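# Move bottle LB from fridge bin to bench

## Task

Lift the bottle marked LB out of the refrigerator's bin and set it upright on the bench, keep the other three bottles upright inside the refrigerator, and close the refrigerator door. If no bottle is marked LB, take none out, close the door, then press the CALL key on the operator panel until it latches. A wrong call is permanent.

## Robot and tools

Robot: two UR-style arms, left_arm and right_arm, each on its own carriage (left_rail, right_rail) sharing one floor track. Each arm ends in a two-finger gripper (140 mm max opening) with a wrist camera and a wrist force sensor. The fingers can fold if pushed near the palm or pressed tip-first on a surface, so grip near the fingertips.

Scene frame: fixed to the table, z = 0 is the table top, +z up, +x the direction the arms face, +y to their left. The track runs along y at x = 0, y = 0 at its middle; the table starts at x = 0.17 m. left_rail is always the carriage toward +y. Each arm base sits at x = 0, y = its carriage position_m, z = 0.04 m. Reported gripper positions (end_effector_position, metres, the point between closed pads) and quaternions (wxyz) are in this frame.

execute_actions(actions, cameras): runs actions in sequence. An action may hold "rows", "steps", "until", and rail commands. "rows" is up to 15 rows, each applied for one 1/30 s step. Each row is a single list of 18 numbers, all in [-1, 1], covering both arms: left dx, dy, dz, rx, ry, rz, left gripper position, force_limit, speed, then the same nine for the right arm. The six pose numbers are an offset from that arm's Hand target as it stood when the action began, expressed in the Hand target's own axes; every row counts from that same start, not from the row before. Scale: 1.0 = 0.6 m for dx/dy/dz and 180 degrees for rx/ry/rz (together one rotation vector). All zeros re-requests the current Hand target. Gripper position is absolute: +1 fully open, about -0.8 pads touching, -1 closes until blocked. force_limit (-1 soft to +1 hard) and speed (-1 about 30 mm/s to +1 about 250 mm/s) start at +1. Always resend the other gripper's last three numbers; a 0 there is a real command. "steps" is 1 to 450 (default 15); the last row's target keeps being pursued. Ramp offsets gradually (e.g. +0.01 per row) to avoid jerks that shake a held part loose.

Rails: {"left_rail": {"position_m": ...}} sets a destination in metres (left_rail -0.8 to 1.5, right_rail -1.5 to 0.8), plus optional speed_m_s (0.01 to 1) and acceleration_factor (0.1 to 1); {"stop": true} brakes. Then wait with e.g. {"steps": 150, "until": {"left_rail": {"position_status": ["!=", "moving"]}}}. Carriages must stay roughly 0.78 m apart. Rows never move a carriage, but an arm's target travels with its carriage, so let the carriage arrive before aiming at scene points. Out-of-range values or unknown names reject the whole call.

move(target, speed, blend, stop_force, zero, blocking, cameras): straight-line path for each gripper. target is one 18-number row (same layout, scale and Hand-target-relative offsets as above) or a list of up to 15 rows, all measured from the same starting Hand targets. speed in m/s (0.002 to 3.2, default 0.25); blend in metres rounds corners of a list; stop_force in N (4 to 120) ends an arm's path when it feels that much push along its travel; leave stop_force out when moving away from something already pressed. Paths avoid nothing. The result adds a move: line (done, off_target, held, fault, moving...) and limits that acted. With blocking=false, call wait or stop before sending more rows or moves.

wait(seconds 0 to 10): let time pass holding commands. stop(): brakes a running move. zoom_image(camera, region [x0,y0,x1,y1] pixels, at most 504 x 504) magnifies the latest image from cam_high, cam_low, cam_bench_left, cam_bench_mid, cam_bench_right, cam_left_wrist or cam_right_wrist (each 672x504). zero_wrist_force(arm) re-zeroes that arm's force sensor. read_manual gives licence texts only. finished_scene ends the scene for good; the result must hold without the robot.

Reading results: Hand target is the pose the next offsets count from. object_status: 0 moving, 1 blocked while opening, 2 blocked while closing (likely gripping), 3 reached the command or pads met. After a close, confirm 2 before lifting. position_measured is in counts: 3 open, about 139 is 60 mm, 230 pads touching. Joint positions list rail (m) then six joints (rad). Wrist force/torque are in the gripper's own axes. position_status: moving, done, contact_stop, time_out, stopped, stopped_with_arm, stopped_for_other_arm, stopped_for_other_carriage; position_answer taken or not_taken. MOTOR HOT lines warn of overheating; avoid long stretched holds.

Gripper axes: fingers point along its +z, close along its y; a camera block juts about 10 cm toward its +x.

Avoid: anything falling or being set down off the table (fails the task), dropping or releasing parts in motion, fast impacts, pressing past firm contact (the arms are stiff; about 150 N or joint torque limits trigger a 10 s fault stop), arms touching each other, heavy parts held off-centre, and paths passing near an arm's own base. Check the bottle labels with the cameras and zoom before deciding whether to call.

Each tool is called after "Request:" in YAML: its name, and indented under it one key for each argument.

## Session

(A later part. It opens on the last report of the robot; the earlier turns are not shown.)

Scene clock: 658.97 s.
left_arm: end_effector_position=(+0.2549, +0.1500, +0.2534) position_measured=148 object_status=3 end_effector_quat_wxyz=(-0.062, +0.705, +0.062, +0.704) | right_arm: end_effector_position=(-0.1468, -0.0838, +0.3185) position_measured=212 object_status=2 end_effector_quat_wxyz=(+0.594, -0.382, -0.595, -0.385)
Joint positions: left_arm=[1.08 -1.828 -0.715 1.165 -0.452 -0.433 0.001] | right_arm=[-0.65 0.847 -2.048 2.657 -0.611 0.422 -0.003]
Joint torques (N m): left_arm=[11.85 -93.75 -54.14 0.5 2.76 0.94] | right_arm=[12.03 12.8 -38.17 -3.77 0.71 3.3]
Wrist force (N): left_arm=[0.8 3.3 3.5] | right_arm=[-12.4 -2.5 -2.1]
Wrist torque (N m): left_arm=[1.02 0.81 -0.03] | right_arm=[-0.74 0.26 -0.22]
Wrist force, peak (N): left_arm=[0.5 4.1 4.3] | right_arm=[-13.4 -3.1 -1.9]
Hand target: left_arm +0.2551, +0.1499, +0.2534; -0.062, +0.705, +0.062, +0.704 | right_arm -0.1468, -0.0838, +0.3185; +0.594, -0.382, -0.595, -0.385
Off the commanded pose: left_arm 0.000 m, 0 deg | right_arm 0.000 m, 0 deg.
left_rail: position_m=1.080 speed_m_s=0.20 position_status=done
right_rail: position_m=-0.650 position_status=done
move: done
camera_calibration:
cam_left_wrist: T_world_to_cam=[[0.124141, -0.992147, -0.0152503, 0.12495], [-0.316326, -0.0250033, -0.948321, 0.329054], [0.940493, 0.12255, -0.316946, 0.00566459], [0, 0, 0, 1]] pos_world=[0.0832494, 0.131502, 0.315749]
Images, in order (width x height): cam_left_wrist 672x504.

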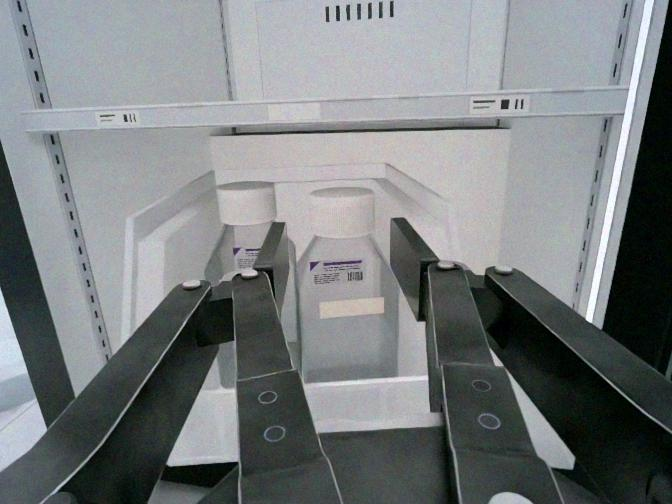

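Request:
move:
  target: [0,0.004,0.147,0,0,0,-0.15,0.4,-1,0,0,0,0,0,0,-1,0.8,-1]
  speed: 0.08
  stop_force: 12

Request:
execute_actions:
  actions:
    - {"rows":[[0,0,0,0,0,0,-1,0.4,-1,0,0,0,0,0,0,-1,0.8,-1]],"steps":60}
  cameras: ["cam_left_wrist"]

Scene clock: 665.27 s.
left_arm: end_effector_position=(+0.3423, +0.1629, +0.2533) position_measured=148 object_status=3 end_effector_quat_wxyz=(-0.062, +0.705, +0.062, +0.704) | right_arm: end_effector_position=(-0.1468, -0.0838, +0.3185) position_measured=212 object_status=2 end_effector_quat_wxyz=(+0.594, -0.382, -0.595, -0.385)
Joint positions: left_arm=[1.08 -1.743 -0.741 1.215 -0.475 -0.347 0.001] | right_arm=[-0.65 0.847 -2.048 2.657 -0.611 0.422 -0.003]
Joint torques (N m): left_arm=[14.01 -126.16 -32.51 -1.71 1.84 0.82] | right_arm=[11.71 11.78 -37.76 -3.57 0.62 3.48]
Wrist force (N): left_arm=[1.3 4.3 2.5] | right_arm=[-12.1 -2.8 -1.7]
Wrist torque (N m): left_arm=[0.90 0.80 -0.05] | right_arm=[-0.79 0.19 -0.21]
Wrist force, peak (N): left_arm=[1.2 4.5 2.7] | right_arm=[-13.1 -2.6 -2.1]
Hand target: left_arm +0.3424, +0.1629, +0.2533; -0.062, +0.705, +0.062, +0.704 | right_arm -0.1468, -0.0838, +0.3185; +0.594, -0.382, -0.595, -0.385
Off the commanded pose: left_arm 0.000 m, 0 deg | right_arm 0.000 m, 0 deg.
left_rail: position_m=1.080 speed_m_s=0.20 position_status=done
right_rail: position_m=-0.650 position_status=done
move: done

Scene clock: 667.47 s.
left_arm: end_effector_position=(+0.3424, +0.1629, +0.2533) position_measured=164 object_status=2 end_effector_quat_wxyz=(-0.062, +0.705, +0.062, +0.704) | right_arm: end_effector_position=(-0.1468, -0.0838, +0.3185) position_measured=212 object_status=2 end_effector_quat_wxyz=(+0.594, -0.382, -0.595, -0.385)
Joint positions: left_arm=[1.08 -1.743 -0.741 1.215 -0.475 -0.347 0.001] | right_arm=[-0.65 0.847 -2.048 2.657 -0.611 0.422 -0.003]
Joint torques (N m): left_arm=[13.17 -123.36 -33.6 -1.24 1.91 1.04] | right_arm=[10.58 12.47 -37.72 -3.67 0.71 3.41]
Wrist force (N): left_arm=[1.3 4.3 2.5] | right_arm=[-12.6 -2.7 -2.3]
Wrist torque (N m): left_arm=[0.89 0.87 -0.07] | right_arm=[-0.79 0.30 -0.21]
Wrist force, peak (N): left_arm=[1.9 4.7 2.7] | right_arm=[-12.8 -2.8 -2.6]
Hand target: left_arm +0.3424, +0.1629, +0.2533; -0.062, +0.705, +0.062, +0.704 | right_arm -0.1468, -0.0838, +0.3185; +0.594, -0.382, -0.595, -0.385
Off the commanded pose: left_arm 0.000 m, 0 deg | right_arm 0.000 m, 0 deg.
left_rail: position_m=1.080 speed_m_s=0.20 position_status=done
right_rail: position_m=-0.650 position_status=done
camera_calibration:
cam_left_wrist: T_world_to_cam=[[0.124018, -0.992162, -0.015314, 0.12694], [-0.316254, -0.0248933, -0.948348, 0.356909], [0.940533, 0.122455, -0.316862, -0.0781676], [0, 0, 0, 1]] pos_world=[0.17065, 0.144402, 0.31565]
Images, in order (width x height): cam_left_wrist 672x504.

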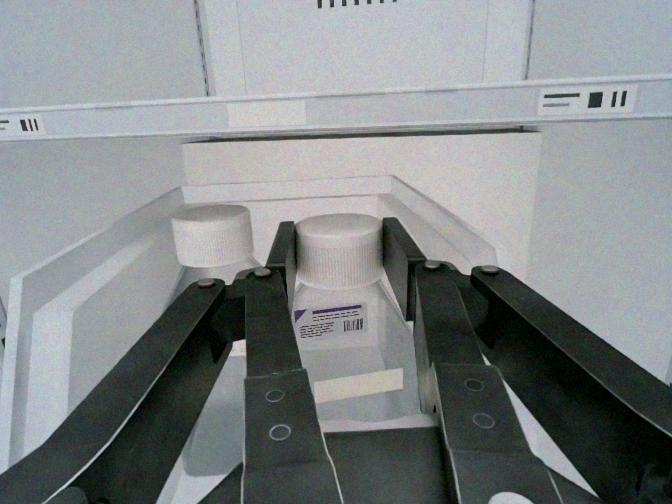

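Request:
move:
  target:
    - [0.025,0,0,0,0,0,-1,0.4,-1,0,0,0,0,0,0,-1,0.8,-1]
    - [0.03,0,-0.135,0,0,0,-1,0.4,-1,0,0,0,0,0,0,-1,0.8,-1]
    - [0.21,0,-0.15,0,0,0,-1,0.4,-1,0,0,0,0,0,0,-1,0.8,-1]
  speed: [0.06,0.06,0.12]
  cameras: ["cam_left_wrist"]

Scene clock: 677.20 s.
left_arm: end_effector_position=(+0.2538, +0.1472, +0.3792) position_measured=166 object_status=2 end_effector_quat_wxyz=(-0.062, +0.705, +0.062, +0.704) | right_arm: end_effector_position=(-0.1468, -0.0838, +0.3185) position_measured=212 object_status=2 end_effector_quat_wxyz=(+0.594, -0.382, -0.595, -0.385)
Joint positions: left_arm=[1.08 -1.829 -0.792 1.071 -0.28 -0.433 0.001] | right_arm=[-0.65 0.847 -2.048 2.657 -0.611 0.422 -0.003]
Joint torques (N m): left_arm=[-14.82 -129.39 -57.31 6 -2.56 -0.99] | right_arm=[10.88 11.23 -40.29 -3.35 0.7 3.32]
Wrist force (N): left_arm=[-2.5 2.9 3.8] | right_arm=[-11.3 -2.3 -2.0]
Wrist torque (N m): left_arm=[0.95 0.71 -0.03] | right_arm=[-0.70 0.29 -0.21]
Wrist force, peak (N): left_arm=[-7.2 3.4 3.3] | right_arm=[-12.8 -2.8 -2.2]
Hand target: left_arm +0.2538, +0.1472, +0.3794; -0.062, +0.705, +0.062, +0.704 | right_arm -0.1468, -0.0838, +0.3185; +0.594, -0.382, -0.595, -0.385
Off the commanded pose: left_arm 0.000 m, 0 deg | right_arm 0.000 m, 0 deg.
left_rail: position_m=1.080 speed_m_s=0.20 position_status=done
right_rail: position_m=-0.650 position_status=done
move: done
camera_calibration:
cam_left_wrist: T_world_to_cam=[[0.123985, -0.992165, -0.0154058, 0.124422], [-0.316356, -0.0248081, -0.948316, 0.447881], [0.940503, 0.12245, -0.316953, 0.0470104], [0, 0, 0, 1]] pos_world=[0.0820499, 0.128802, 0.44155]
Images, in order (width x height): cam_left_wrist 672x504.

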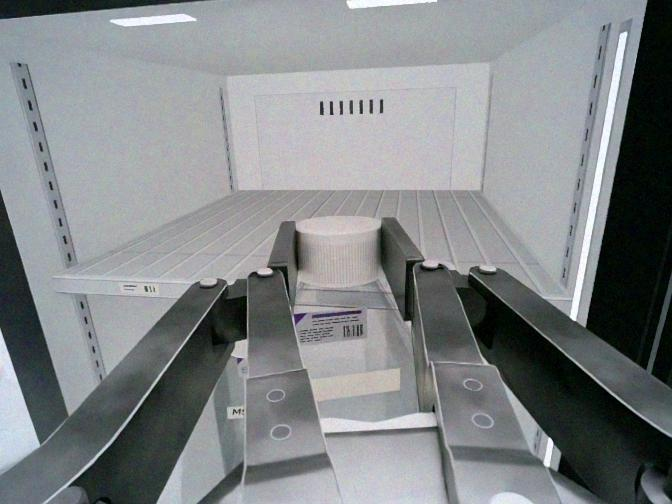

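Request:
move:
  target:
    - [0.02,-0.1645,-0.232,0,0,0,-1,0.4,-1,0,0,0,0,0,0,-1,0.8,-1]
    - [0,-0.706,-0.136,-0.3056,0,0,-1,0.4,-1,0,0,0,0,0,0,-1,0.8,-1]
  speed: 0.3
  blend: 0.04

Request:
execute_actions:
  actions:
    - {"left_rail":{"position_m":1.5,"speed_m_s":0.4},"steps":150,"until":{"left_rail":{"position_status":["!=","moving"]}}}

Request:
move:
  target: [-0.28,-0.507,0.554,0,0,0,-1,0.4,-1,0,0,0,0,0,0,-1,0.8,-1]
  speed: 0.3
  cameras: ["cam_bench_left","cam_left_wrist"]

Request:
zoom_image:
  camera: "cam_bench_left"
  region: [160, 180, 420, 330]

Scene clock: 688.77 s.
left_arm: end_effector_position=(+0.0996, +0.5500, +0.3794) position_measured=166 object_status=2 end_effector_quat_wxyz=(+0.271, +0.653, -0.270, +0.653) | right_arm: end_effector_position=(-0.1468, -0.0838, +0.3185) position_measured=212 object_status=2 end_effector_quat_wxyz=(+0.594, -0.382, -0.595, -0.385)
Joint positions: left_arm=[1.08 -2.597 -1.938 2.477 -0.54 -0.241 0] | right_arm=[-0.65 0.847 -2.048 2.657 -0.611 0.422 -0.003]
Joint torques (N m): left_arm=[-15.01 -23.89 -33.52 -1.62 -2.87 2.03] | right_arm=[11.07 10.78 -48.12 -3.36 0.77 3.33]
Wrist force (N): left_arm=[-3.5 2.4 3.6] | right_arm=[-11.3 -2.5 -2.1]
Wrist torque (N m): left_arm=[0.83 0.85 -0.12] | right_arm=[-0.74 0.28 -0.21]
Wrist force, peak (N): left_arm=[-3.4 4.3 6.4] | right_arm=[-11.9 -2.8 -2.3]
Hand target: left_arm +0.0996, +0.5501, +0.3794; +0.271, +0.653, -0.270, +0.653 | right_arm -0.1468, -0.0838, +0.3185; +0.594, -0.382, -0.595, -0.385
Off the commanded pose: left_arm 0.000 m, 0 deg | right_arm 0.000 m, 0 deg.
left_rail: position_m=1.080 speed_m_s=0.20 position_status=done
right_rail: position_m=-0.650 position_status=done
move: done

Scene clock: 690.43 s.
left_arm: end_effector_position=(+0.0996, +0.9698, +0.3794) position_measured=166 object_status=2 end_effector_quat_wxyz=(+0.270, +0.653, -0.270, +0.653) | right_arm: end_effector_position=(-0.1468, -0.0838, +0.3185) position_measured=212 object_status=2 end_effector_quat_wxyz=(+0.594, -0.382, -0.595, -0.385)
Joint positions: left_arm=[1.5 -2.597 -1.938 2.477 -0.54 -0.242 0] | right_arm=[-0.65 0.847 -2.048 2.657 -0.611 0.422 -0.003]
Joint torques (N m): left_arm=[-4.49 -9.23 -42.66 1.41 0.29 1.12] | right_arm=[10.26 10.51 -48.44 -3.22 0.59 3.45]
Wrist force (N): left_arm=[-3.7 2.1 3.2] | right_arm=[-11.5 -2.4 -2.4]
Wrist torque (N m): left_arm=[0.77 0.91 -0.12] | right_arm=[-0.71 0.33 -0.21]
Wrist force, peak (N): left_arm=[-4.0 7.5 6.4] | right_arm=[-11.9 -2.3 -2.6]
Hand target: left_arm +0.0996, +0.9698, +0.3794; +0.271, +0.653, -0.270, +0.653 | right_arm -0.1468, -0.0838, +0.3185; +0.594, -0.382, -0.595, -0.385
Tool commands: left_gripper/position=-1.0 left_gripper/force_limit=+0.4 left_gripper/speed=-1.0 right_gripper/position=-1.0 right_gripper/force_limit=+0.8 right_gripper/speed=-1.0
Off the commanded pose: left_arm 0.000 m, 0 deg | right_arm 0.000 m, 0 deg.
left_rail: position_m=1.500 speed_m_s=0.40 position_status=done
right_rail: position_m=-0.650 position_status=done

Scene clock: 693.03 s.
left_arm: end_effector_position=(+0.5496, +0.9502, +0.2112) position_measured=166 object_status=2 end_effector_quat_wxyz=(+0.270, +0.654, -0.270, +0.653) | right_arm: end_effector_position=(-0.1468, -0.0838, +0.3185) position_measured=212 object_status=2 end_effector_quat_wxyz=(+0.594, -0.382, -0.595, -0.385)
Joint positions: left_arm=[1.5 -1.196 -1.39 2.428 -1.038 1.159 -0.001] | right_arm=[-0.65 0.847 -2.048 2.657 -0.611 0.422 -0.003]
Joint torques (N m): left_arm=[11.05 -29.78 -40.18 -8.51 3.09 2.31] | right_arm=[11.19 9.86 -48.62 -3.35 0.54 3.34]
Wrist force (N): left_arm=[-3.3 1.8 3.3] | right_arm=[-11.2 -2.7 -2.4]
Wrist torque (N m): left_arm=[0.68 0.78 -0.13] | right_arm=[-0.80 0.26 -0.21]
Wrist force, peak (N): left_arm=[-4.6 0.9 5.5] | right_arm=[-11.7 -2.6 -2.5]
Hand target: left_arm +0.5496, +0.9501, +0.2112; +0.271, +0.653, -0.270, +0.653 | right_arm -0.1468, -0.0838, +0.3185; +0.594, -0.382, -0.595, -0.385
Off the commanded pose: left_arm 0.000 m, 0 deg | right_arm 0.000 m, 0 deg.
left_rail: position_m=1.500 speed_m_s=0.40 position_status=done
right_rail: position_m=-0.650 position_status=done
move: done
camera_calibration:
cam_left_wrist: T_world_to_cam=[[-0.741604, -0.67067, -0.0149976, 1.052], [-0.20187, 0.24443, -0.948421, 0.0833052], [0.639744, -0.700325, -0.316659, 0.564212], [0, 0, 0, 1]] pos_world=[0.436035, 1.08032, 0.273448]
Images, in order (width x height): cam_bench_left 672x504, cam_left_wrist 672x504.

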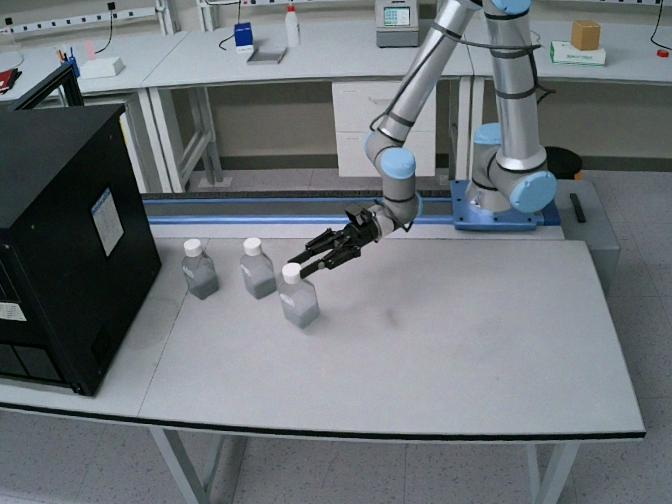

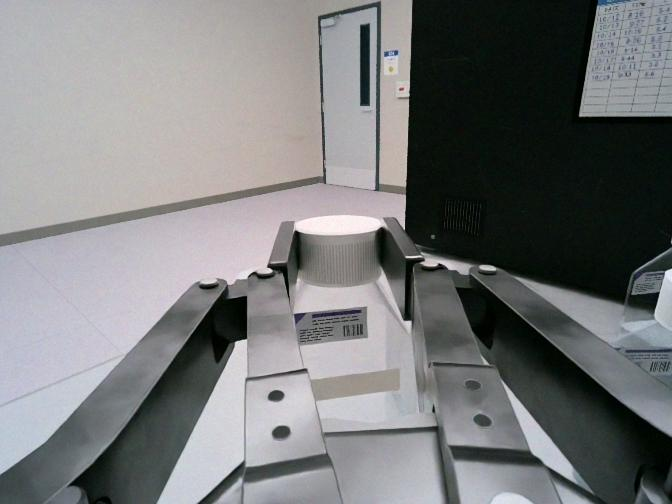

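Scaled by 1.938 from the camera's 672x504 image, which has a finer 960x720 frame.

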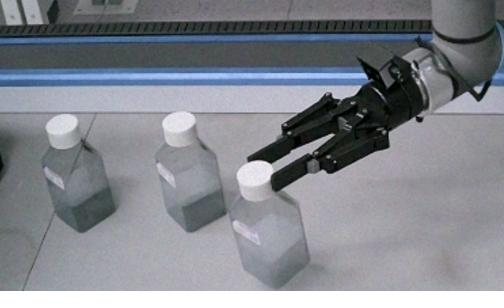

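Request:
zoom_image:
  camera: "cam_bench_left"
  region: [265, 255, 335, 335]

Scaled by 6.300 from the camera's 672x504 image, which has a finer 960x720 frame.

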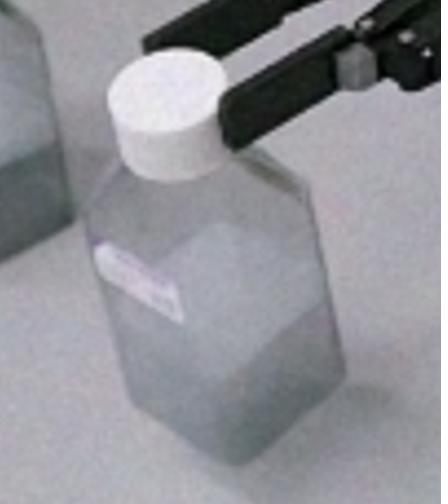

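Request:
move:
  target: [0.1,-0.02,0.05,0.32,0,0,-1,0.4,-1,0,0,0,0,0,0,-1,0.8,-1]
  speed: 0.3
  cameras: ["cam_bench_left"]

Request:
zoom_image:
  camera: "cam_bench_left"
  region: [265, 225, 365, 335]

Scene clock: 706.37 s.
left_arm: end_effector_position=(+0.5794, +0.9374, +0.2712) position_measured=166 object_status=2 end_effector_quat_wxyz=(-0.078, +0.704, +0.078, +0.702) | right_arm: end_effector_position=(-0.1468, -0.0838, +0.3185) position_measured=212 object_status=2 end_effector_quat_wxyz=(+0.594, -0.382, -0.595, -0.385)
Joint positions: left_arm=[1.5 -1.459 -1.166 1.922 -0.782 -0.108 0.026] | right_arm=[-0.65 0.847 -2.048 2.657 -0.611 0.422 -0.003]
Joint torques (N m): left_arm=[12.56 -57.22 -47.12 4.35 -2.68 -2.43] | right_arm=[10.21 7.91 -48.23 -3.24 0.96 3.16]
Wrist force (N): left_arm=[-3.7 2.7 3.5] | right_arm=[-11.3 -2.5 -2.2]
Wrist torque (N m): left_arm=[0.91 0.94 0.00] | right_arm=[-0.74 0.29 -0.21]
Wrist force, peak (N): left_arm=[-4.0 2.9 3.8] | right_arm=[-11.9 -2.9 -2.0]
Hand target: left_arm +0.5794, +0.9374, +0.2712; -0.078, +0.703, +0.078, +0.703 | right_arm -0.1468, -0.0838, +0.3185; +0.594, -0.382, -0.595, -0.385
Off the commanded pose: left_arm 0.000 m, 0 deg | right_arm 0.000 m, 0 deg.
left_rail: position_m=1.500 speed_m_s=0.40 position_status=done
right_rail: position_m=-0.650 position_status=done
move: done
Images, in order (width x height): cam_bench_left 672x504.

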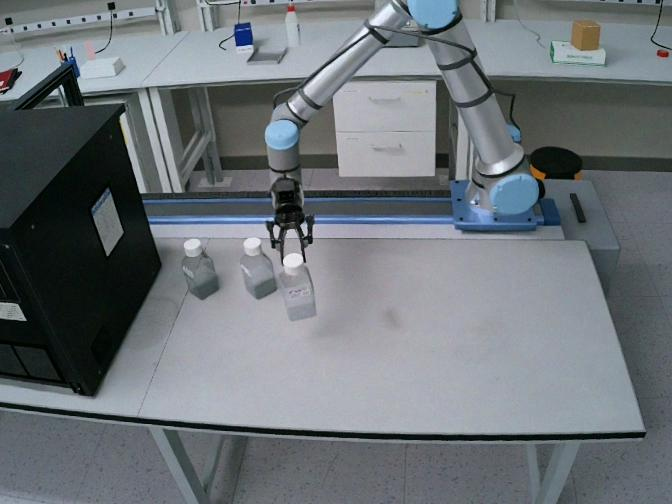

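Scaled by 4.582 from the camera's 672x504 image, which has a finer 960x720 frame.

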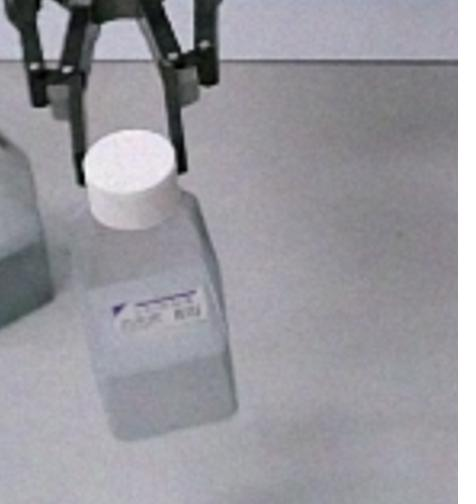

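Request:
execute_actions:
  actions: []
  cameras: ["cam_left_wrist"]

Request:
zoom_image:
  camera: "cam_left_wrist"
  region: [290, 290, 430, 430]

Scene clock: 710.80 s.
left_arm: end_effector_position=(+0.5794, +0.9374, +0.2712) position_measured=166 object_status=2 end_effector_quat_wxyz=(-0.078, +0.704, +0.078, +0.702) | right_arm: end_effector_position=(-0.1468, -0.0838, +0.3185) position_measured=212 object_status=2 end_effector_quat_wxyz=(+0.594, -0.382, -0.595, -0.385)
Joint positions: left_arm=[1.5 -1.459 -1.166 1.922 -0.782 -0.108 0.026] | right_arm=[-0.65 0.847 -2.048 2.657 -0.611 0.422 -0.003]
Joint velocities: within noise
Joint torques (N m): left_arm=[14.34 -57.48 -46.82 4 -2.67 -2.2] | right_arm=[10.78 8.99 -48.34 -3.24 0.78 3.15]
Motor temperatures (°C): left_arm=[30 29 27 35 37 30] | right_arm=[31 33 30 32 34 32]
Wrist force (N): left_arm=[-3.8 2.7 3.8] | right_arm=[-11.2 -2.7 -2.1]
Wrist torque (N m): left_arm=[0.90 0.96 0.00] | right_arm=[-0.78 0.25 -0.21]
Wrist force, peak (N): left_arm=[-4.2 2.6 3.8] | right_arm=[-11.9 -2.8 -2.0]
Hand target: left_arm +0.5794, +0.9374, +0.2712; -0.078, +0.703, +0.078, +0.703 | right_arm -0.1468, -0.0838, +0.3185; +0.594, -0.382, -0.595, -0.385
Tool commands: left_gripper/position=-1.0 left_gripper/force_limit=+0.4 left_gripper/speed=-1.0 right_gripper/position=-1.0 right_gripper/force_limit=+0.8 right_gripper/speed=-1.0
Off the commanded pose: left_arm 0.000 m, 0 deg | right_arm 0.000 m, 0 deg.
left_rail: position_m=1.500 speed_m_s=0.40 position_status=done
right_rail: position_m=-0.650 position_status=done
camera_calibration:
cam_left_wrist: T_world_to_cam=[[0.168511, -0.985581, -0.0153244, 0.834366], [-0.316981, -0.0394622, -0.947611, 0.481992], [0.933342, 0.16454, -0.31906, -0.424926], [0, 0, 0, 1]] pos_world=[0.408784, 0.911273, 0.33395]
Images, in order (width x height): cam_left_wrist 672x504.

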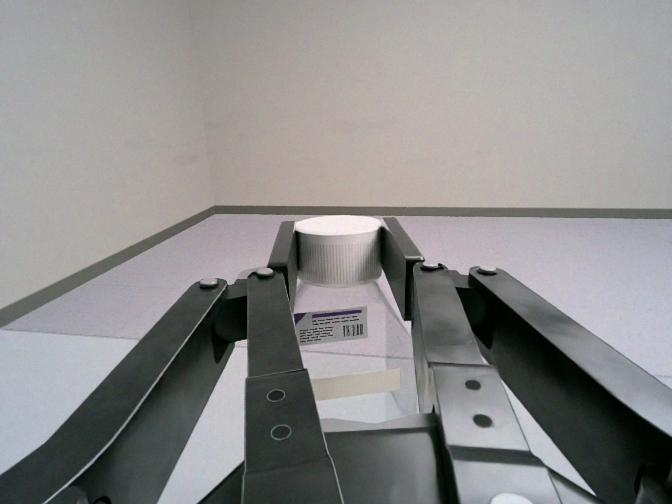

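Scaled by 3.600 from the camera's 672x504 image, which has a finer 960x720 frame.

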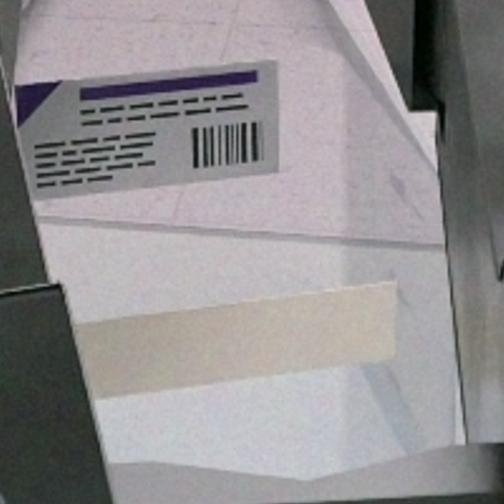

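Request:
execute_actions:
  actions: []
  cameras: ["cam_bench_left"]

Request:
zoom_image:
  camera: "cam_bench_left"
  region: [275, 275, 320, 325]

Scene clock: 718.10 s.
left_arm: end_effector_position=(+0.5794, +0.9374, +0.2712) position_measured=166 object_status=2 end_effector_quat_wxyz=(-0.078, +0.704, +0.078, +0.702) | right_arm: end_effector_position=(-0.1468, -0.0838, +0.3185) position_measured=212 object_status=2 end_effector_quat_wxyz=(+0.594, -0.382, -0.595, -0.385)
Joint positions: left_arm=[1.5 -1.459 -1.166 1.922 -0.782 -0.108 0.026] | right_arm=[-0.65 0.847 -2.048 2.657 -0.611 0.422 -0.003]
Joint velocities: within noise
Joint torques (N m): left_arm=[10.91 -57.08 -46.69 3.96 -2.78 -2.33] | right_arm=[9.84 7.92 -48.38 -3.21 0.91 3.11]
Motor temperatures (°C): left_arm=[30 29 27 35 37 30] | right_arm=[31 33 30 32 34 32]
Wrist force (N): left_arm=[-3.5 2.3 3.9] | right_arm=[-11.7 -2.5 -2.0]
Wrist torque (N m): left_arm=[0.81 0.89 0.01] | right_arm=[-0.75 0.37 -0.21]
Wrist force, peak (N): left_arm=[-4.0 2.9 4.0] | right_arm=[-11.9 -2.5 -2.2]
Hand target: left_arm +0.5794, +0.9374, +0.2712; -0.078, +0.703, +0.078, +0.703 | right_arm -0.1468, -0.0838, +0.3185; +0.594, -0.382, -0.595, -0.385
Tool commands: left_gripper/position=-1.0 left_gripper/force_limit=+0.4 left_gripper/speed=-1.0 right_gripper/position=-1.0 right_gripper/force_limit=+0.8 right_gripper/speed=-1.0
Off the commanded pose: left_arm 0.000 m, 0 deg | right_arm 0.000 m, 0 deg.
left_rail: position_m=1.500 speed_m_s=0.40 position_status=done
right_rail: position_m=-0.650 position_status=done
Images, in order (width x height): cam_bench_left 672x504.

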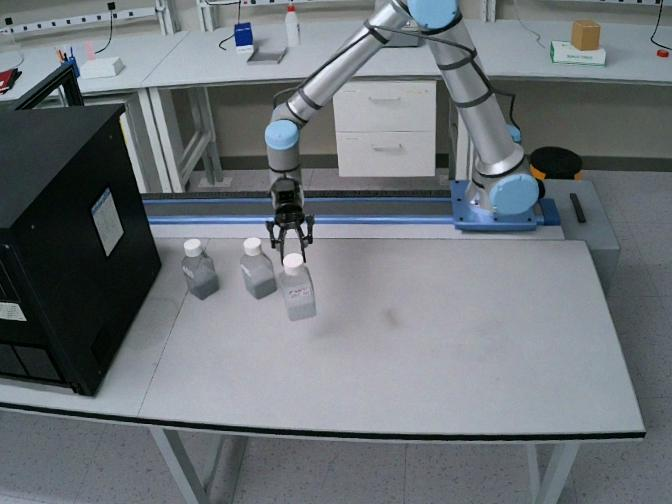

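Scaled by 10.080 from the camera's 672x504 image, which has a finer 960x720 frame.

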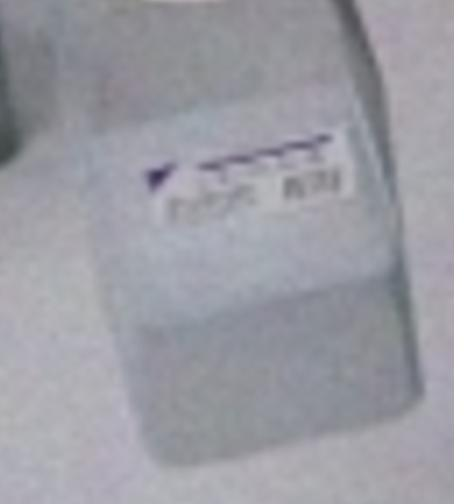

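Request:
move:
  target: [0.183,-0.229,-0.767,0,0,0,-1,0.4,-1,0,0,0,0,0,0,-1,0.8,-1]
  speed: 0.35

Request:
execute_actions:
  actions:
    - {"left_rail":{"position_m":1.08,"speed_m_s":0.4},"steps":150,"until":{"left_rail":{"position_status":["!=","moving"]}}}

Request:
move:
  target: [0,0.658,-0.114,0,0,0,-1,0.4,-1,0,0,0,0,0,0,-1,0.8,-1]
  speed: 0.3
  cameras: ["cam_left_wrist"]

Scene clock: 725.93 s.
left_arm: end_effector_position=(+0.1005, +0.9708, +0.3811) position_measured=166 object_status=2 end_effector_quat_wxyz=(-0.078, +0.703, +0.078, +0.703) | right_arm: end_effector_position=(-0.1468, -0.0838, +0.3185) position_measured=212 object_status=2 end_effector_quat_wxyz=(+0.594, -0.382, -0.595, -0.385)
Joint positions: left_arm=[1.5 -2.21 -1.331 1.915 -0.584 -0.86 0] | right_arm=[-0.65 0.847 -2.048 2.657 -0.611 0.422 -0.003]
Joint torques (N m): left_arm=[-16.87 -45.24 -49.1 8.69 -3.2 -1.71] | right_arm=[9.38 6.79 -48.61 -3.07 0.99 3.2]
Wrist force (N): left_arm=[-3.4 2.7 3.9] | right_arm=[-11.5 -2.7 -1.9]
Wrist torque (N m): left_arm=[0.92 0.83 0.00] | right_arm=[-0.78 0.32 -0.21]
Wrist force, peak (N): left_arm=[-4.8 3.0 6.7] | right_arm=[-11.9 -2.7 -2.1]
Hand target: left_arm +0.1003, +0.9709, +0.3812; -0.078, +0.703, +0.078, +0.703 | right_arm -0.1468, -0.0838, +0.3185; +0.594, -0.382, -0.595, -0.385
Off the commanded pose: left_arm 0.000 m, 0 deg | right_arm 0.000 m, 0 deg.
left_rail: position_m=1.500 speed_m_s=0.40 position_status=done
right_rail: position_m=-0.650 position_status=done
move: done

Scene clock: 727.60 s.
left_arm: end_effector_position=(+0.1003, +0.5511, +0.3811) position_measured=166 object_status=2 end_effector_quat_wxyz=(-0.078, +0.703, +0.078, +0.703) | right_arm: end_effector_position=(-0.1468, -0.0838, +0.3185) position_measured=212 object_status=2 end_effector_quat_wxyz=(+0.594, -0.382, -0.595, -0.385)
Joint positions: left_arm=[1.08 -2.211 -1.331 1.914 -0.584 -0.86 0] | right_arm=[-0.65 0.847 -2.048 2.657 -0.611 0.422 -0.003]
Joint torques (N m): left_arm=[-11.52 -63.53 -33.64 4.11 -2.75 1.13] | right_arm=[9.74 6.33 -48.24 -3.03 0.7 3.23]
Wrist force (N): left_arm=[-3.3 2.3 3.7] | right_arm=[-11.7 -2.4 -1.9]
Wrist torque (N m): left_arm=[0.82 0.79 0.00] | right_arm=[-0.72 0.35 -0.21]
Wrist force, peak (N): left_arm=[-2.9 11.1 2.9] | right_arm=[-11.8 -2.4 -2.0]
Hand target: left_arm +0.1003, +0.5511, +0.3812; -0.078, +0.703, +0.078, +0.703 | right_arm -0.1468, -0.0838, +0.3185; +0.594, -0.382, -0.595, -0.385
Tool commands: left_gripper/position=-1.0 left_gripper/force_limit=+0.4 left_gripper/speed=-1.0 right_gripper/position=-1.0 right_gripper/force_limit=+0.8 right_gripper/speed=-1.0
Off the commanded pose: left_arm 0.000 m, 0 deg | right_arm 0.000 m, 0 deg.
left_rail: position_m=1.080 speed_m_s=0.40 position_status=done
right_rail: position_m=-0.650 position_status=done

Scene clock: 729.83 s.
left_arm: end_effector_position=(+0.1199, +0.1509, +0.3812) position_measured=166 object_status=2 end_effector_quat_wxyz=(-0.078, +0.703, +0.078, +0.703) | right_arm: end_effector_position=(-0.1468, -0.0838, +0.3185) position_measured=212 object_status=2 end_effector_quat_wxyz=(+0.594, -0.382, -0.595, -0.385)
Joint positions: left_arm=[1.08 -1.95 -0.736 0.966 -0.231 -0.6 0.001] | right_arm=[-0.65 0.847 -2.048 2.657 -0.611 0.422 -0.003]
Joint torques (N m): left_arm=[12.73 -98.52 -58.43 7.48 -2.3 -1.18] | right_arm=[9.58 7.12 -48.01 -3.23 0.86 3.07]
Wrist force (N): left_arm=[-3.1 2.3 3.3] | right_arm=[-11.4 -2.5 -1.9]
Wrist torque (N m): left_arm=[0.82 0.76 -0.04] | right_arm=[-0.76 0.31 -0.21]
Wrist force, peak (N): left_arm=[-3.3 4.8 3.1] | right_arm=[-11.9 -2.3 -2.1]
Hand target: left_arm +0.1199, +0.1509, +0.3812; -0.078, +0.703, +0.078, +0.703 | right_arm -0.1468, -0.0838, +0.3185; +0.594, -0.382, -0.595, -0.385
Off the commanded pose: left_arm 0.000 m, 0 deg | right_arm 0.000 m, 0 deg.
left_rail: position_m=1.080 speed_m_s=0.40 position_status=done
right_rail: position_m=-0.650 position_status=done
move: done
camera_calibration:
cam_left_wrist: T_world_to_cam=[[0.168698, -0.985547, -0.0154172, 0.138381], [-0.31491, -0.0390687, -0.948317, 0.4095], [0.934009, 0.164834, -0.316949, 0.167475], [0, 0, 0, 1]] pos_world=[-0.0508123, 0.124774, 0.44355]
Images, in order (width x height): cam_left_wrist 672x504.

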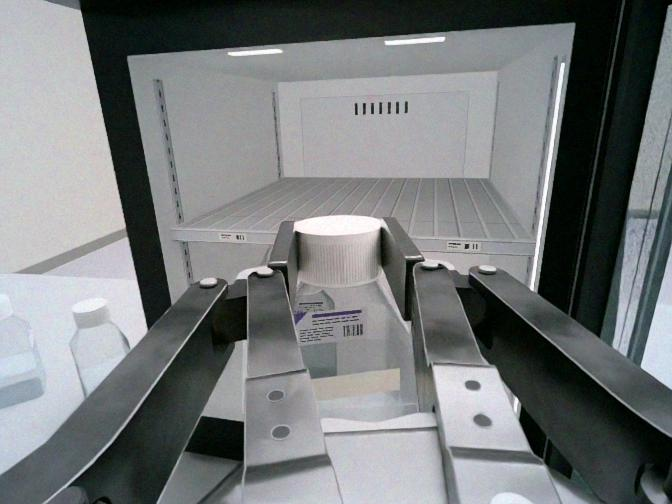

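Request:
move:
  target: [-0.21,-0.487,0.041,-0.098,0,0,-1,0.4,-1,0,0,0,0,0,0,-1,0.8,-1]
  speed: 0.3
  cameras: ["cam_left_wrist"]

Scene clock: 740.10 s.
left_arm: end_effector_position=(+0.0800, +0.4414, +0.2552) position_measured=166 object_status=2 end_effector_quat_wxyz=(+0.031, +0.707, -0.031, +0.706) | right_arm: end_effector_position=(-0.1468, -0.0838, +0.3185) position_measured=212 object_status=2 end_effector_quat_wxyz=(+0.594, -0.382, -0.595, -0.385)
Joint positions: left_arm=[1.08 -2.24 -1.169 1.967 -0.799 -0.581 0] | right_arm=[-0.65 0.847 -2.048 2.657 -0.611 0.422 -0.003]
Joint torques (N m): left_arm=[-14.49 -84.54 -23.63 -0.87 -2.49 2.45] | right_arm=[8.48 4.37 -48.08 -3.06 0.73 3.03]
Wrist force (N): left_arm=[-3.5 2.0 3.4] | right_arm=[-11.3 -2.5 -2.5]
Wrist torque (N m): left_arm=[0.77 0.88 -0.14] | right_arm=[-0.74 0.29 -0.21]
Wrist force, peak (N): left_arm=[-3.2 4.7 4.3] | right_arm=[-12.0 -2.4 -2.0]
Hand target: left_arm +0.0800, +0.4415, +0.2552; +0.031, +0.707, -0.031, +0.706 | right_arm -0.1468, -0.0838, +0.3185; +0.594, -0.382, -0.595, -0.385
Off the commanded pose: left_arm 0.000 m, 0 deg | right_arm 0.000 m, 0 deg.
left_rail: position_m=1.080 speed_m_s=0.40 position_status=done
right_rail: position_m=-0.650 position_status=done
move: done
camera_calibration:
cam_left_wrist: T_world_to_cam=[[-0.137723, -0.990354, -0.0152288, 0.45595], [-0.311783, 0.0579413, -0.948385, 0.245758], [0.940119, -0.125866, -0.316755, 0.244771], [0, 0, 0, 1]] pos_world=[-0.0906961, 0.468121, 0.317549]
Images, in order (width x height): cam_left_wrist 672x504.

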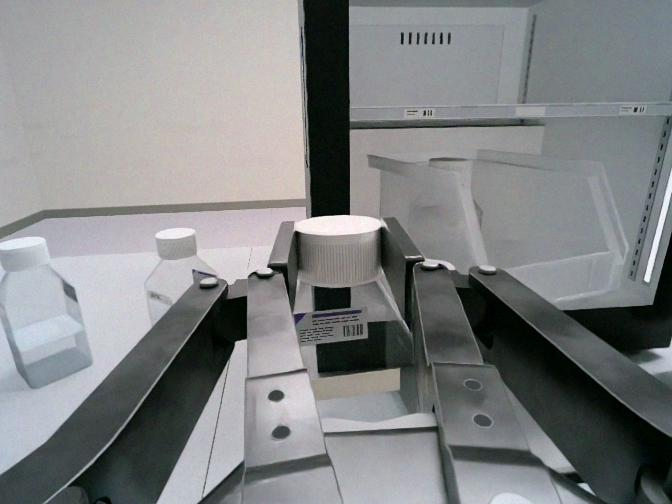

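Request:
execute_actions:
  actions:
    - {"left_rail":{"position_m":1.4,"speed_m_s":0.4},"steps":150,"until":{"left_rail":{"position_status":["!=","moving"]}}}

Request:
move:
  target: [-0.092,0.027,0.262,0,0,0,-1,0.4,-1,0,0,0,0,0,0,-1,0.8,-1]
  speed: 0.25

Request:
move:
  target: [-0.08,0,0,0,0,0,-1,0.4,-1,0,0,0,0,0,0,-1,0.8,-1]
  speed: 0.025
  stop_force: 8
  cameras: ["cam_bench_left"]

Scene clock: 759.03 s.
left_arm: end_effector_position=(+0.0800, +0.7615, +0.2552) position_measured=166 object_status=2 end_effector_quat_wxyz=(+0.031, +0.707, -0.031, +0.706) | right_arm: end_effector_position=(-0.1468, -0.0838, +0.3185) position_measured=212 object_status=2 end_effector_quat_wxyz=(+0.594, -0.382, -0.595, -0.385)
Joint positions: left_arm=[1.4 -2.24 -1.169 1.968 -0.799 -0.582 0] | right_arm=[-0.65 0.847 -2.048 2.657 -0.611 0.422 -0.003]
Joint torques (N m): left_arm=[-7.9 -67.93 -43.45 4.23 1.53 0.15] | right_arm=[8.2 4.81 -47.75 -3.03 0.88 3.03]
Wrist force (N): left_arm=[-3.3 2.2 3.8] | right_arm=[-11.5 -2.7 -2.0]
Wrist torque (N m): left_arm=[0.81 0.84 -0.14] | right_arm=[-0.79 0.32 -0.21]
Wrist force, peak (N): left_arm=[-3.3 8.7 3.9] | right_arm=[-12.0 -2.4 -2.3]
Hand target: left_arm +0.0800, +0.7614, +0.2552; +0.031, +0.707, -0.031, +0.706 | right_arm -0.1468, -0.0838, +0.3185; +0.594, -0.382, -0.595, -0.385
Tool commands: left_gripper/position=-1.0 left_gripper/force_limit=+0.4 left_gripper/speed=-1.0 right_gripper/position=-1.0 right_gripper/force_limit=+0.8 right_gripper/speed=-1.0
Off the commanded pose: left_arm 0.000 m, 0 deg | right_arm 0.000 m, 0 deg.
left_rail: position_m=1.400 speed_m_s=0.40 position_status=done
right_rail: position_m=-0.650 position_status=done

Scene clock: 760.40 s.
left_arm: end_effector_position=(+0.2350, +0.7316, +0.2000) position_measured=166 object_status=2 end_effector_quat_wxyz=(+0.031, +0.707, -0.031, +0.706) | right_arm: end_effector_position=(-0.1468, -0.0838, +0.3185) position_measured=212 object_status=2 end_effector_quat_wxyz=(+0.594, -0.382, -0.595, -0.385)
Joint positions: left_arm=[1.4 -2.005 -1.113 2.02 -0.908 -0.347 0.001] | right_arm=[-0.65 0.847 -2.048 2.657 -0.611 0.422 -0.003]
Joint torques (N m): left_arm=[14.14 -57.87 -39.93 -1.18 2.57 2.11] | right_arm=[8.29 4.67 -48.23 -2.92 0.79 2.95]
Wrist force (N): left_arm=[-3.1 2.3 3.4] | right_arm=[-11.5 -2.8 -2.2]
Wrist torque (N m): left_arm=[0.82 0.77 -0.14] | right_arm=[-0.81 0.31 -0.21]
Wrist force, peak (N): left_arm=[-3.8 2.1 6.1] | right_arm=[-11.8 -2.7 -2.1]
Hand target: left_arm +0.2351, +0.7316, +0.1999; +0.031, +0.707, -0.031, +0.706 | right_arm -0.1468, -0.0838, +0.3185; +0.594, -0.382, -0.595, -0.385
Off the commanded pose: left_arm 0.000 m, 0 deg | right_arm 0.000 m, 0 deg.
left_rail: position_m=1.400 speed_m_s=0.40 position_status=done
right_rail: position_m=-0.650 position_status=done
move: done

Scene clock: 762.83 s.
left_arm: end_effector_position=(+0.2351, +0.7316, +0.1723) position_measured=166 object_status=2 end_effector_quat_wxyz=(+0.031, +0.707, -0.031, +0.706) | right_arm: end_effector_position=(-0.1468, -0.0838, +0.3185) position_measured=212 object_status=2 end_effector_quat_wxyz=(+0.594, -0.382, -0.595, -0.385)
Joint positions: left_arm=[1.4 -2.005 -1.072 2.027 -0.956 -0.347 0.001] | right_arm=[-0.65 0.847 -2.048 2.657 -0.611 0.422 -0.003]
Joint torques (N m): left_arm=[10.37 -90.77 -37.65 3.64 0.72 -0.18] | right_arm=[8.57 5.75 -48.02 -2.82 0.88 2.94]
Wrist force (N): left_arm=[-2.7 2.6 3.5] | right_arm=[-11.2 -2.8 -2.0]
Wrist torque (N m): left_arm=[0.90 0.73 -0.14] | right_arm=[-0.82 0.25 -0.21]
Wrist force, peak (N): left_arm=[12.9 2.1 0.9] | right_arm=[-11.8 -2.7 -2.3]
Hand target: left_arm +0.2351, +0.7316, +0.1723; +0.031, +0.707, -0.031, +0.706 (not the last commanded pose) | right_arm -0.1468, -0.0838, +0.3185; +0.594, -0.382, -0.595, -0.385
Off the commanded pose: left_arm 0.020 m, 0 deg | right_arm 0.000 m, 0 deg.
left_rail: position_m=1.400 speed_m_s=0.40 position_status=done
right_rail: position_m=-0.650 position_status=done
move: contact (left_arm)
Images, in order (width x height): cam_bench_left 672x504.

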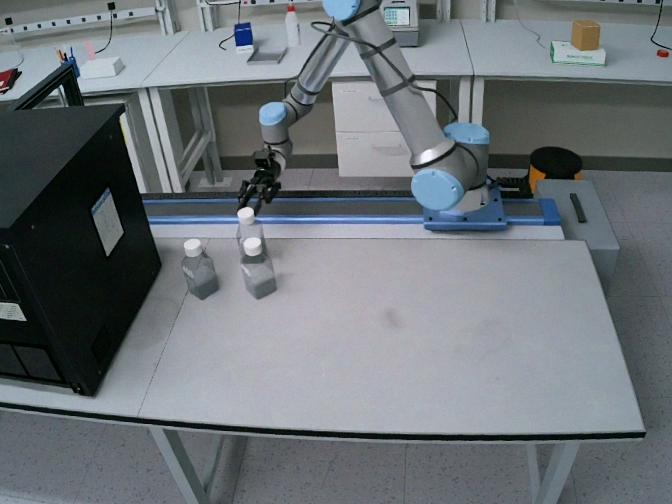

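Request:
execute_actions:
  actions:
    - {"rows":[[0,0,0,0,0,0,0,0.4,-1,0,0,0,0,0,0,-1,0.8,-1]],"steps":50}

Request:
move:
  target:
    - [0,0,-0.2,0,0,0,0,0.4,-1,0,0,0,0,0,0,-1,0.8,-1]
    - [0.21,0,-0.22,0.028,0,0,0,0.4,-1,0,0,0,0,0,0,-1,0.8,-1]
  speed: [0.15,0.3]
  blend: 0.02
  cameras: ["cam_bench_left"]

Request:
execute_actions:
  actions:
    - {"left_rail":{"position_m":1.08,"speed_m_s":0.5},"rows":[[0,0,0,0,0,0,-1,0.0,0.5,0,0,0,0,0,0,-1,0.8,-1]],"steps":150,"until":{"left_rail":{"position_status":["!=","moving"]}}}
  cameras: ["cam_left_wrist"]

Scene clock: 778.90 s.
left_arm: end_effector_position=(+0.2351, +0.7315, +0.1723) position_measured=129 object_status=3 end_effector_quat_wxyz=(+0.031, +0.707, -0.031, +0.706) | right_arm: end_effector_position=(-0.1468, -0.0838, +0.3185) position_measured=212 object_status=2 end_effector_quat_wxyz=(+0.594, -0.382, -0.595, -0.385)
Joint positions: left_arm=[1.4 -2.005 -1.072 2.027 -0.956 -0.347 0.001] | right_arm=[-0.65 0.847 -2.048 2.657 -0.611 0.422 -0.003]
Joint torques (N m): left_arm=[0.83 -76.21 -25.61 3.83 -2.18 -0.24] | right_arm=[8.29 3.34 -48.34 -2.7 0.66 2.84]
Wrist force (N): left_arm=[0.7 2.3 3.5] | right_arm=[-11.7 -2.8 -1.8]
Wrist torque (N m): left_arm=[0.81 0.84 -0.16] | right_arm=[-0.81 0.38 -0.21]
Wrist force, peak (N): left_arm=[-2.7 2.7 3.9] | right_arm=[-12.1 -2.7 -2.0]
Hand target: left_arm +0.2351, +0.7316, +0.1723; +0.031, +0.707, -0.031, +0.706 | right_arm -0.1468, -0.0838, +0.3185; +0.594, -0.382, -0.595, -0.385
Off the commanded pose: left_arm 0.000 m, 0 deg | right_arm 0.000 m, 0 deg.
left_rail: position_m=1.400 speed_m_s=0.40 position_status=done
right_rail: position_m=-0.650 position_status=done

Scene clock: 780.83 s.
left_arm: end_effector_position=(+0.1037, +0.7431, +0.2982) position_measured=129 object_status=3 end_effector_quat_wxyz=(+0.000, +0.707, +0.000, +0.707) | right_arm: end_effector_position=(-0.1468, -0.0838, +0.3185) position_measured=212 object_status=2 end_effector_quat_wxyz=(+0.594, -0.382, -0.595, -0.385)
Joint positions: left_arm=[1.4 -2.169 -1.172 1.869 -0.698 -0.599 0] | right_arm=[-0.65 0.847 -2.048 2.657 -0.611 0.422 -0.003]
Joint torques (N m): left_arm=[12.99 -87.05 -45.6 6.1 -2.89 -0.74] | right_arm=[7.9 3.61 -47.12 -2.88 0.81 2.87]
Wrist force (N): left_arm=[0.1 3.1 3.2] | right_arm=[-11.6 -2.8 -2.1]
Wrist torque (N m): left_arm=[0.98 0.98 -0.11] | right_arm=[-0.82 0.34 -0.21]
Wrist force, peak (N): left_arm=[0.7 3.9 4.2] | right_arm=[-11.9 -2.4 -2.3]
Hand target: left_arm +0.1037, +0.7431, +0.2983; +0.000, +0.707, +0.000, +0.707 | right_arm -0.1468, -0.0838, +0.3185; +0.594, -0.382, -0.595, -0.385
Off the commanded pose: left_arm 0.000 m, 0 deg | right_arm 0.000 m, 0 deg.
left_rail: position_m=1.400 speed_m_s=0.40 position_status=done
right_rail: position_m=-0.650 position_status=done
move: done
Images, in order (width x height): cam_bench_left 672x504.

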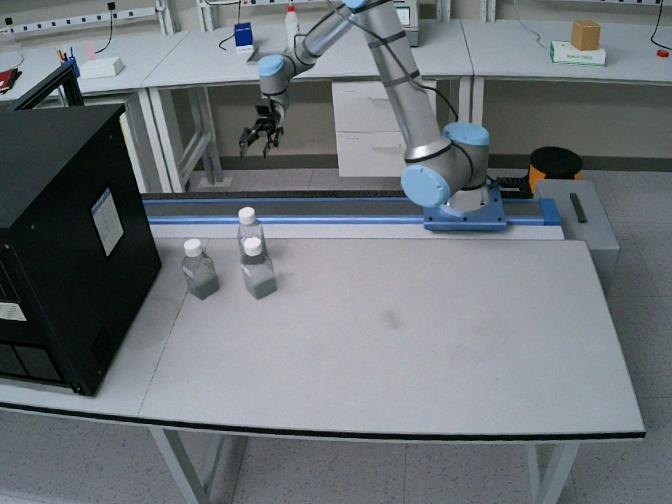

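Scene clock: 782.13 s.
left_arm: end_effector_position=(+0.1037, +0.4231, +0.2983) position_measured=235 object_status=3 end_effector_quat_wxyz=(+0.000, +0.707, +0.000, +0.707) | right_arm: end_effector_position=(-0.1468, -0.0838, +0.3185) position_measured=212 object_status=2 end_effector_quat_wxyz=(+0.594, -0.382, -0.595, -0.385)
Joint positions: left_arm=[1.08 -2.169 -1.172 1.869 -0.698 -0.599 0] | right_arm=[-0.65 0.847 -2.048 2.657 -0.611 0.422 -0.003]
Joint torques (N m): left_arm=[5.68 -58.8 -26.93 -0.2 1.59 -1.01] | right_arm=[7.69 3.64 -47.87 -2.82 0.7 2.84]
Wrist force (N): left_arm=[0.1 2.7 3.2] | right_arm=[-11.5 -2.6 -2.0]
Wrist torque (N m): left_arm=[0.90 0.97 -0.12] | right_arm=[-0.76 0.32 -0.21]
Wrist force, peak (N): left_arm=[0.0 8.1 3.7] | right_arm=[-11.9 -2.2 -2.2]
Hand target: left_arm +0.1037, +0.4231, +0.2983; +0.000, +0.707, +0.000, +0.707 | right_arm -0.1468, -0.0838, +0.3185; +0.594, -0.382, -0.595, -0.385
Off the commanded pose: left_arm 0.000 m, 0 deg | right_arm 0.000 m, 0 deg.
left_rail: position_m=1.080 speed_m_s=0.50 position_status=done
right_rail: position_m=-0.650 position_status=done
camera_calibration:
cam_left_wrist: T_world_to_cam=[[-0.050281, -0.99862, -0.0151462, 0.43615], [-0.315777, 0.0302833, -0.94835, 0.307157], [0.9475, -0.0429011, -0.316864, 0.198036], [0, 0, 0, 1]] pos_world=[-0.0687157, 0.434742, 0.360649]
Images, in order (width x height): cam_left_wrist 672x504.

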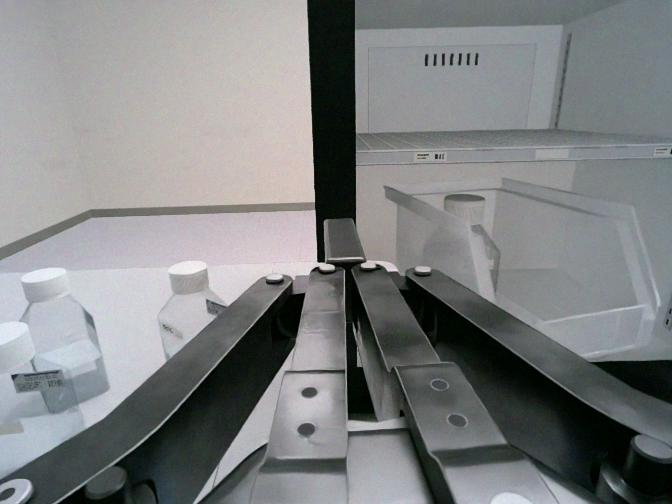

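Request:
move:
  target:
    - [-0.163,0.142,0.2,0,0,0,-1,0,0.5,0,0,0,0,0,0,-1,0.8,-1]
    - [-0.163,0.142,0.577,0,0,0,-1,0,0.5,0,0,0,0,0,0,-1,0.8,-1]
  speed: [0.2,0.08]
  stop_force: 30
  cameras: ["cam_left_wrist"]

Scene clock: 794.67 s.
left_arm: end_effector_position=(+0.4488, +0.3379, +0.2005) position_measured=235 object_status=3 end_effector_quat_wxyz=(+0.000, +0.707, +0.000, +0.707) | right_arm: end_effector_position=(-0.1468, -0.0838, +0.3185) position_measured=212 object_status=2 end_effector_quat_wxyz=(+0.594, -0.382, -0.595, -0.385)
Joint positions: left_arm=[1.08 -1.66 -0.993 1.802 -0.814 -0.09 0.004] | right_arm=[-0.65 0.847 -2.048 2.657 -0.611 0.422 -0.003]
Joint torques (N m): left_arm=[6.5 -94.78 -4.34 0.8 -10.64 -0.83] | right_arm=[7.81 2.42 -47.96 -2.71 0.63 2.69]
Wrist force (N): left_arm=[3.2 35.9 -11.4] | right_arm=[-8.7 -3.0 -1.6]
Wrist torque (N m): left_arm=[5.81 0.73 0.35] | right_arm=[-0.42 0.49 -0.20]
Wrist force, peak (N): left_arm=[-0.7 34.7 -29.3] | right_arm=[-12.0 -2.2 -2.2]
Hand target: left_arm +0.4488, +0.3379, +0.2005; +0.000, +0.707, +0.000, +0.707 (not the last commanded pose) | right_arm -0.1468, -0.0838, +0.3185; +0.594, -0.382, -0.595, -0.385
Off the commanded pose: left_arm 0.001 m, 0 deg | right_arm 0.000 m, 0 deg.
left_rail: position_m=1.080 speed_m_s=0.50 position_status=done
right_rail: position_m=-0.650 position_status=done
move: contact (left_arm); path passed 1 of 2 targets
camera_calibration:
cam_left_wrist: T_world_to_cam=[[-0.0506268, -0.998606, -0.0149229, 0.367068], [-0.315769, 0.0301807, -0.948356, 0.3259], [0.947484, -0.0433, -0.316857, -0.163478], [0, 0, 0, 1]] pos_world=[0.276386, 0.349642, 0.262748]
Images, in order (width x height): cam_left_wrist 672x504.

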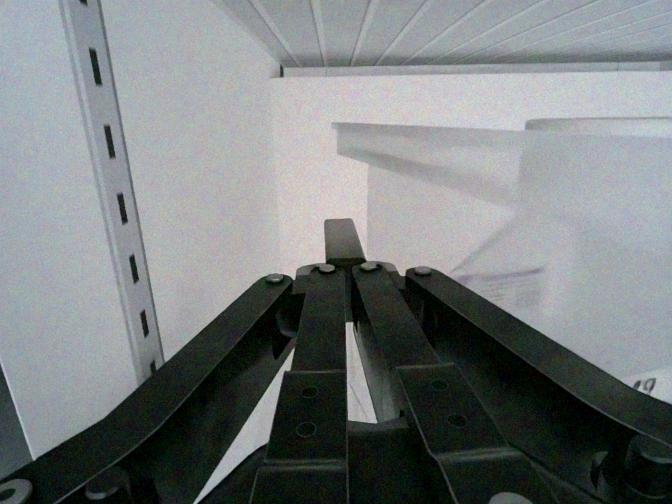

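Request:
move:
  target: [0,0.16,0,0,0,0,-1,0,0.5,0,0,0,0,0,0,-1,0.8,-1]
  speed: 0.06
  stop_force: 45
  zero: false
  cameras: ["cam_left_wrist"]

Scene clock: 800.97 s.
left_arm: end_effector_position=(+0.4487, +0.2602, +0.2004) position_measured=235 object_status=3 end_effector_quat_wxyz=(+0.000, +0.708, +0.000, +0.706) | right_arm: end_effector_position=(-0.1468, -0.0838, +0.3185) position_measured=212 object_status=2 end_effector_quat_wxyz=(+0.594, -0.382, -0.595, -0.385)
Joint positions: left_arm=[1.08 -1.652 -0.904 1.633 -0.757 -0.081 0.027] | right_arm=[-0.65 0.847 -2.048 2.657 -0.611 0.422 -0.003]
Joint torques (N m): left_arm=[-14.39 -109.85 -28.55 -3.16 -2.25 1.07] | right_arm=[7.95 1.36 -48.15 -2.62 0.51 2.82]
Wrist force (N): left_arm=[0.5 2.3 3.8] | right_arm=[-11.3 -3.3 -1.5]
Wrist torque (N m): left_arm=[0.84 0.90 -0.14] | right_arm=[-0.46 0.45 -0.22]
Wrist force, peak (N): left_arm=[5.2 -55.4 4.2] | right_arm=[-16.7 -1.9 -2.2]
Hand target: left_arm +0.4487, +0.2602, +0.2004; +0.000, +0.708, +0.000, +0.706 (not the last commanded pose) | right_arm -0.1468, -0.0838, +0.3185; +0.594, -0.382, -0.595, -0.385
Off the commanded pose: left_arm 0.018 m, 0 deg | right_arm 0.000 m, 0 deg.
left_rail: position_m=1.080 speed_m_s=0.50 position_status=done
right_rail: position_m=-0.650 position_status=done
move: contact (left_arm)
camera_calibration:
cam_left_wrist: T_world_to_cam=[[-0.0505947, -0.998602, -0.0152747, 0.289569], [-0.31747, 0.030582, -0.947775, 0.32877], [0.946918, -0.0431031, -0.318574, -0.166283], [0, 0, 0, 1]] pos_world=[0.276482, 0.271943, 0.26305]
Images, in order (width x height): cam_left_wrist 672x504.

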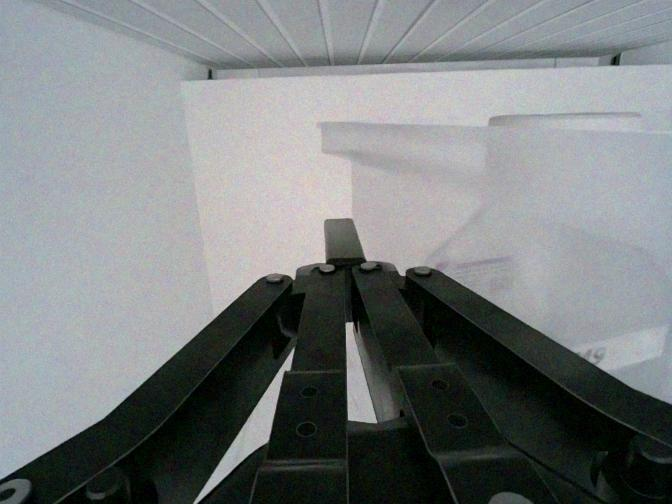

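Request:
move:
  target:
    - [0,-0.02,0,0,0,0,-1,0,0.5,0,0,0,0,0,0,-1,0.8,-1]
    - [0.0,-0.05,-0.4,0,0,0,-1,0,0.5,0,0,0,0,0,0,-1,0.8,-1]
    - [0.16,-0.05,-0.6,0,0,0,-1,0,0.5,0,0,0,0,0,0,-1,0.8,-1]
  speed: 0.25
  blend: 0.01
  cameras: ["cam_left_wrist"]

Scene clock: 806.67 s.
left_arm: end_effector_position=(+0.0891, +0.2901, +0.2971) position_measured=235 object_status=3 end_effector_quat_wxyz=(+0.000, +0.708, +0.000, +0.706) | right_arm: end_effector_position=(-0.1468, -0.0838, +0.3185) position_measured=212 object_status=2 end_effector_quat_wxyz=(+0.594, -0.382, -0.595, -0.385)
Joint positions: left_arm=[1.08 -2.091 -0.994 1.581 -0.592 -0.52 0.004] | right_arm=[-0.65 0.847 -2.048 2.657 -0.611 0.422 -0.003]
Joint torques (N m): left_arm=[-13.21 -104.07 -49.23 6.16 -3.14 -2.24] | right_arm=[8.98 0.21 -48.36 -2.56 0.5 2.7]
Wrist force (N): left_arm=[0.7 2.3 3.3] | right_arm=[-11.3 -3.5 -1.5]
Wrist torque (N m): left_arm=[0.81 0.86 -0.03] | right_arm=[-0.51 0.46 -0.21]
Wrist force, peak (N): left_arm=[0.8 3.4 5.3] | right_arm=[-11.8 -3.7 -1.5]
Hand target: left_arm +0.0889, +0.2901, +0.2972; +0.000, +0.708, +0.000, +0.706 | right_arm -0.1468, -0.0838, +0.3185; +0.594, -0.382, -0.595, -0.385
Off the commanded pose: left_arm 0.000 m, 0 deg | right_arm 0.000 m, 0 deg.
left_rail: position_m=1.080 speed_m_s=0.50 position_status=done
right_rail: position_m=-0.650 position_status=done
move: done; blend cut to 0.006 m at target 1
camera_calibration:
cam_left_wrist: T_world_to_cam=[[-0.0506878, -0.998598, -0.0152385, 0.302689], [-0.317467, 0.0305772, -0.947776, 0.305345], [0.946914, -0.0432029, -0.318572, 0.206352], [0, 0, 0, 1]] pos_world=[-0.0831178, 0.301843, 0.359749]
Images, in order (width x height): cam_left_wrist 672x504.

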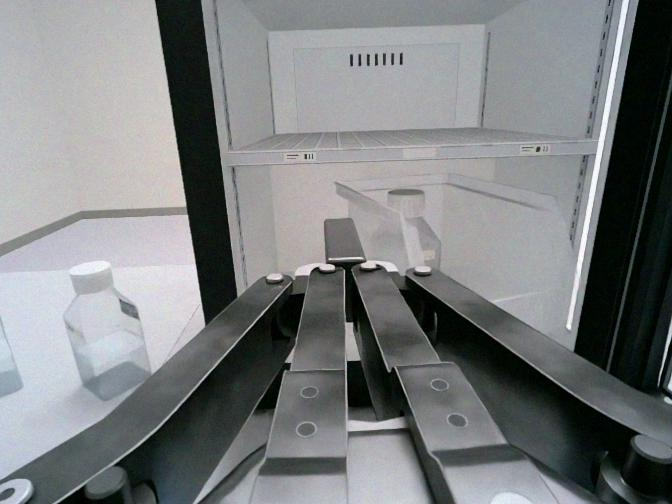

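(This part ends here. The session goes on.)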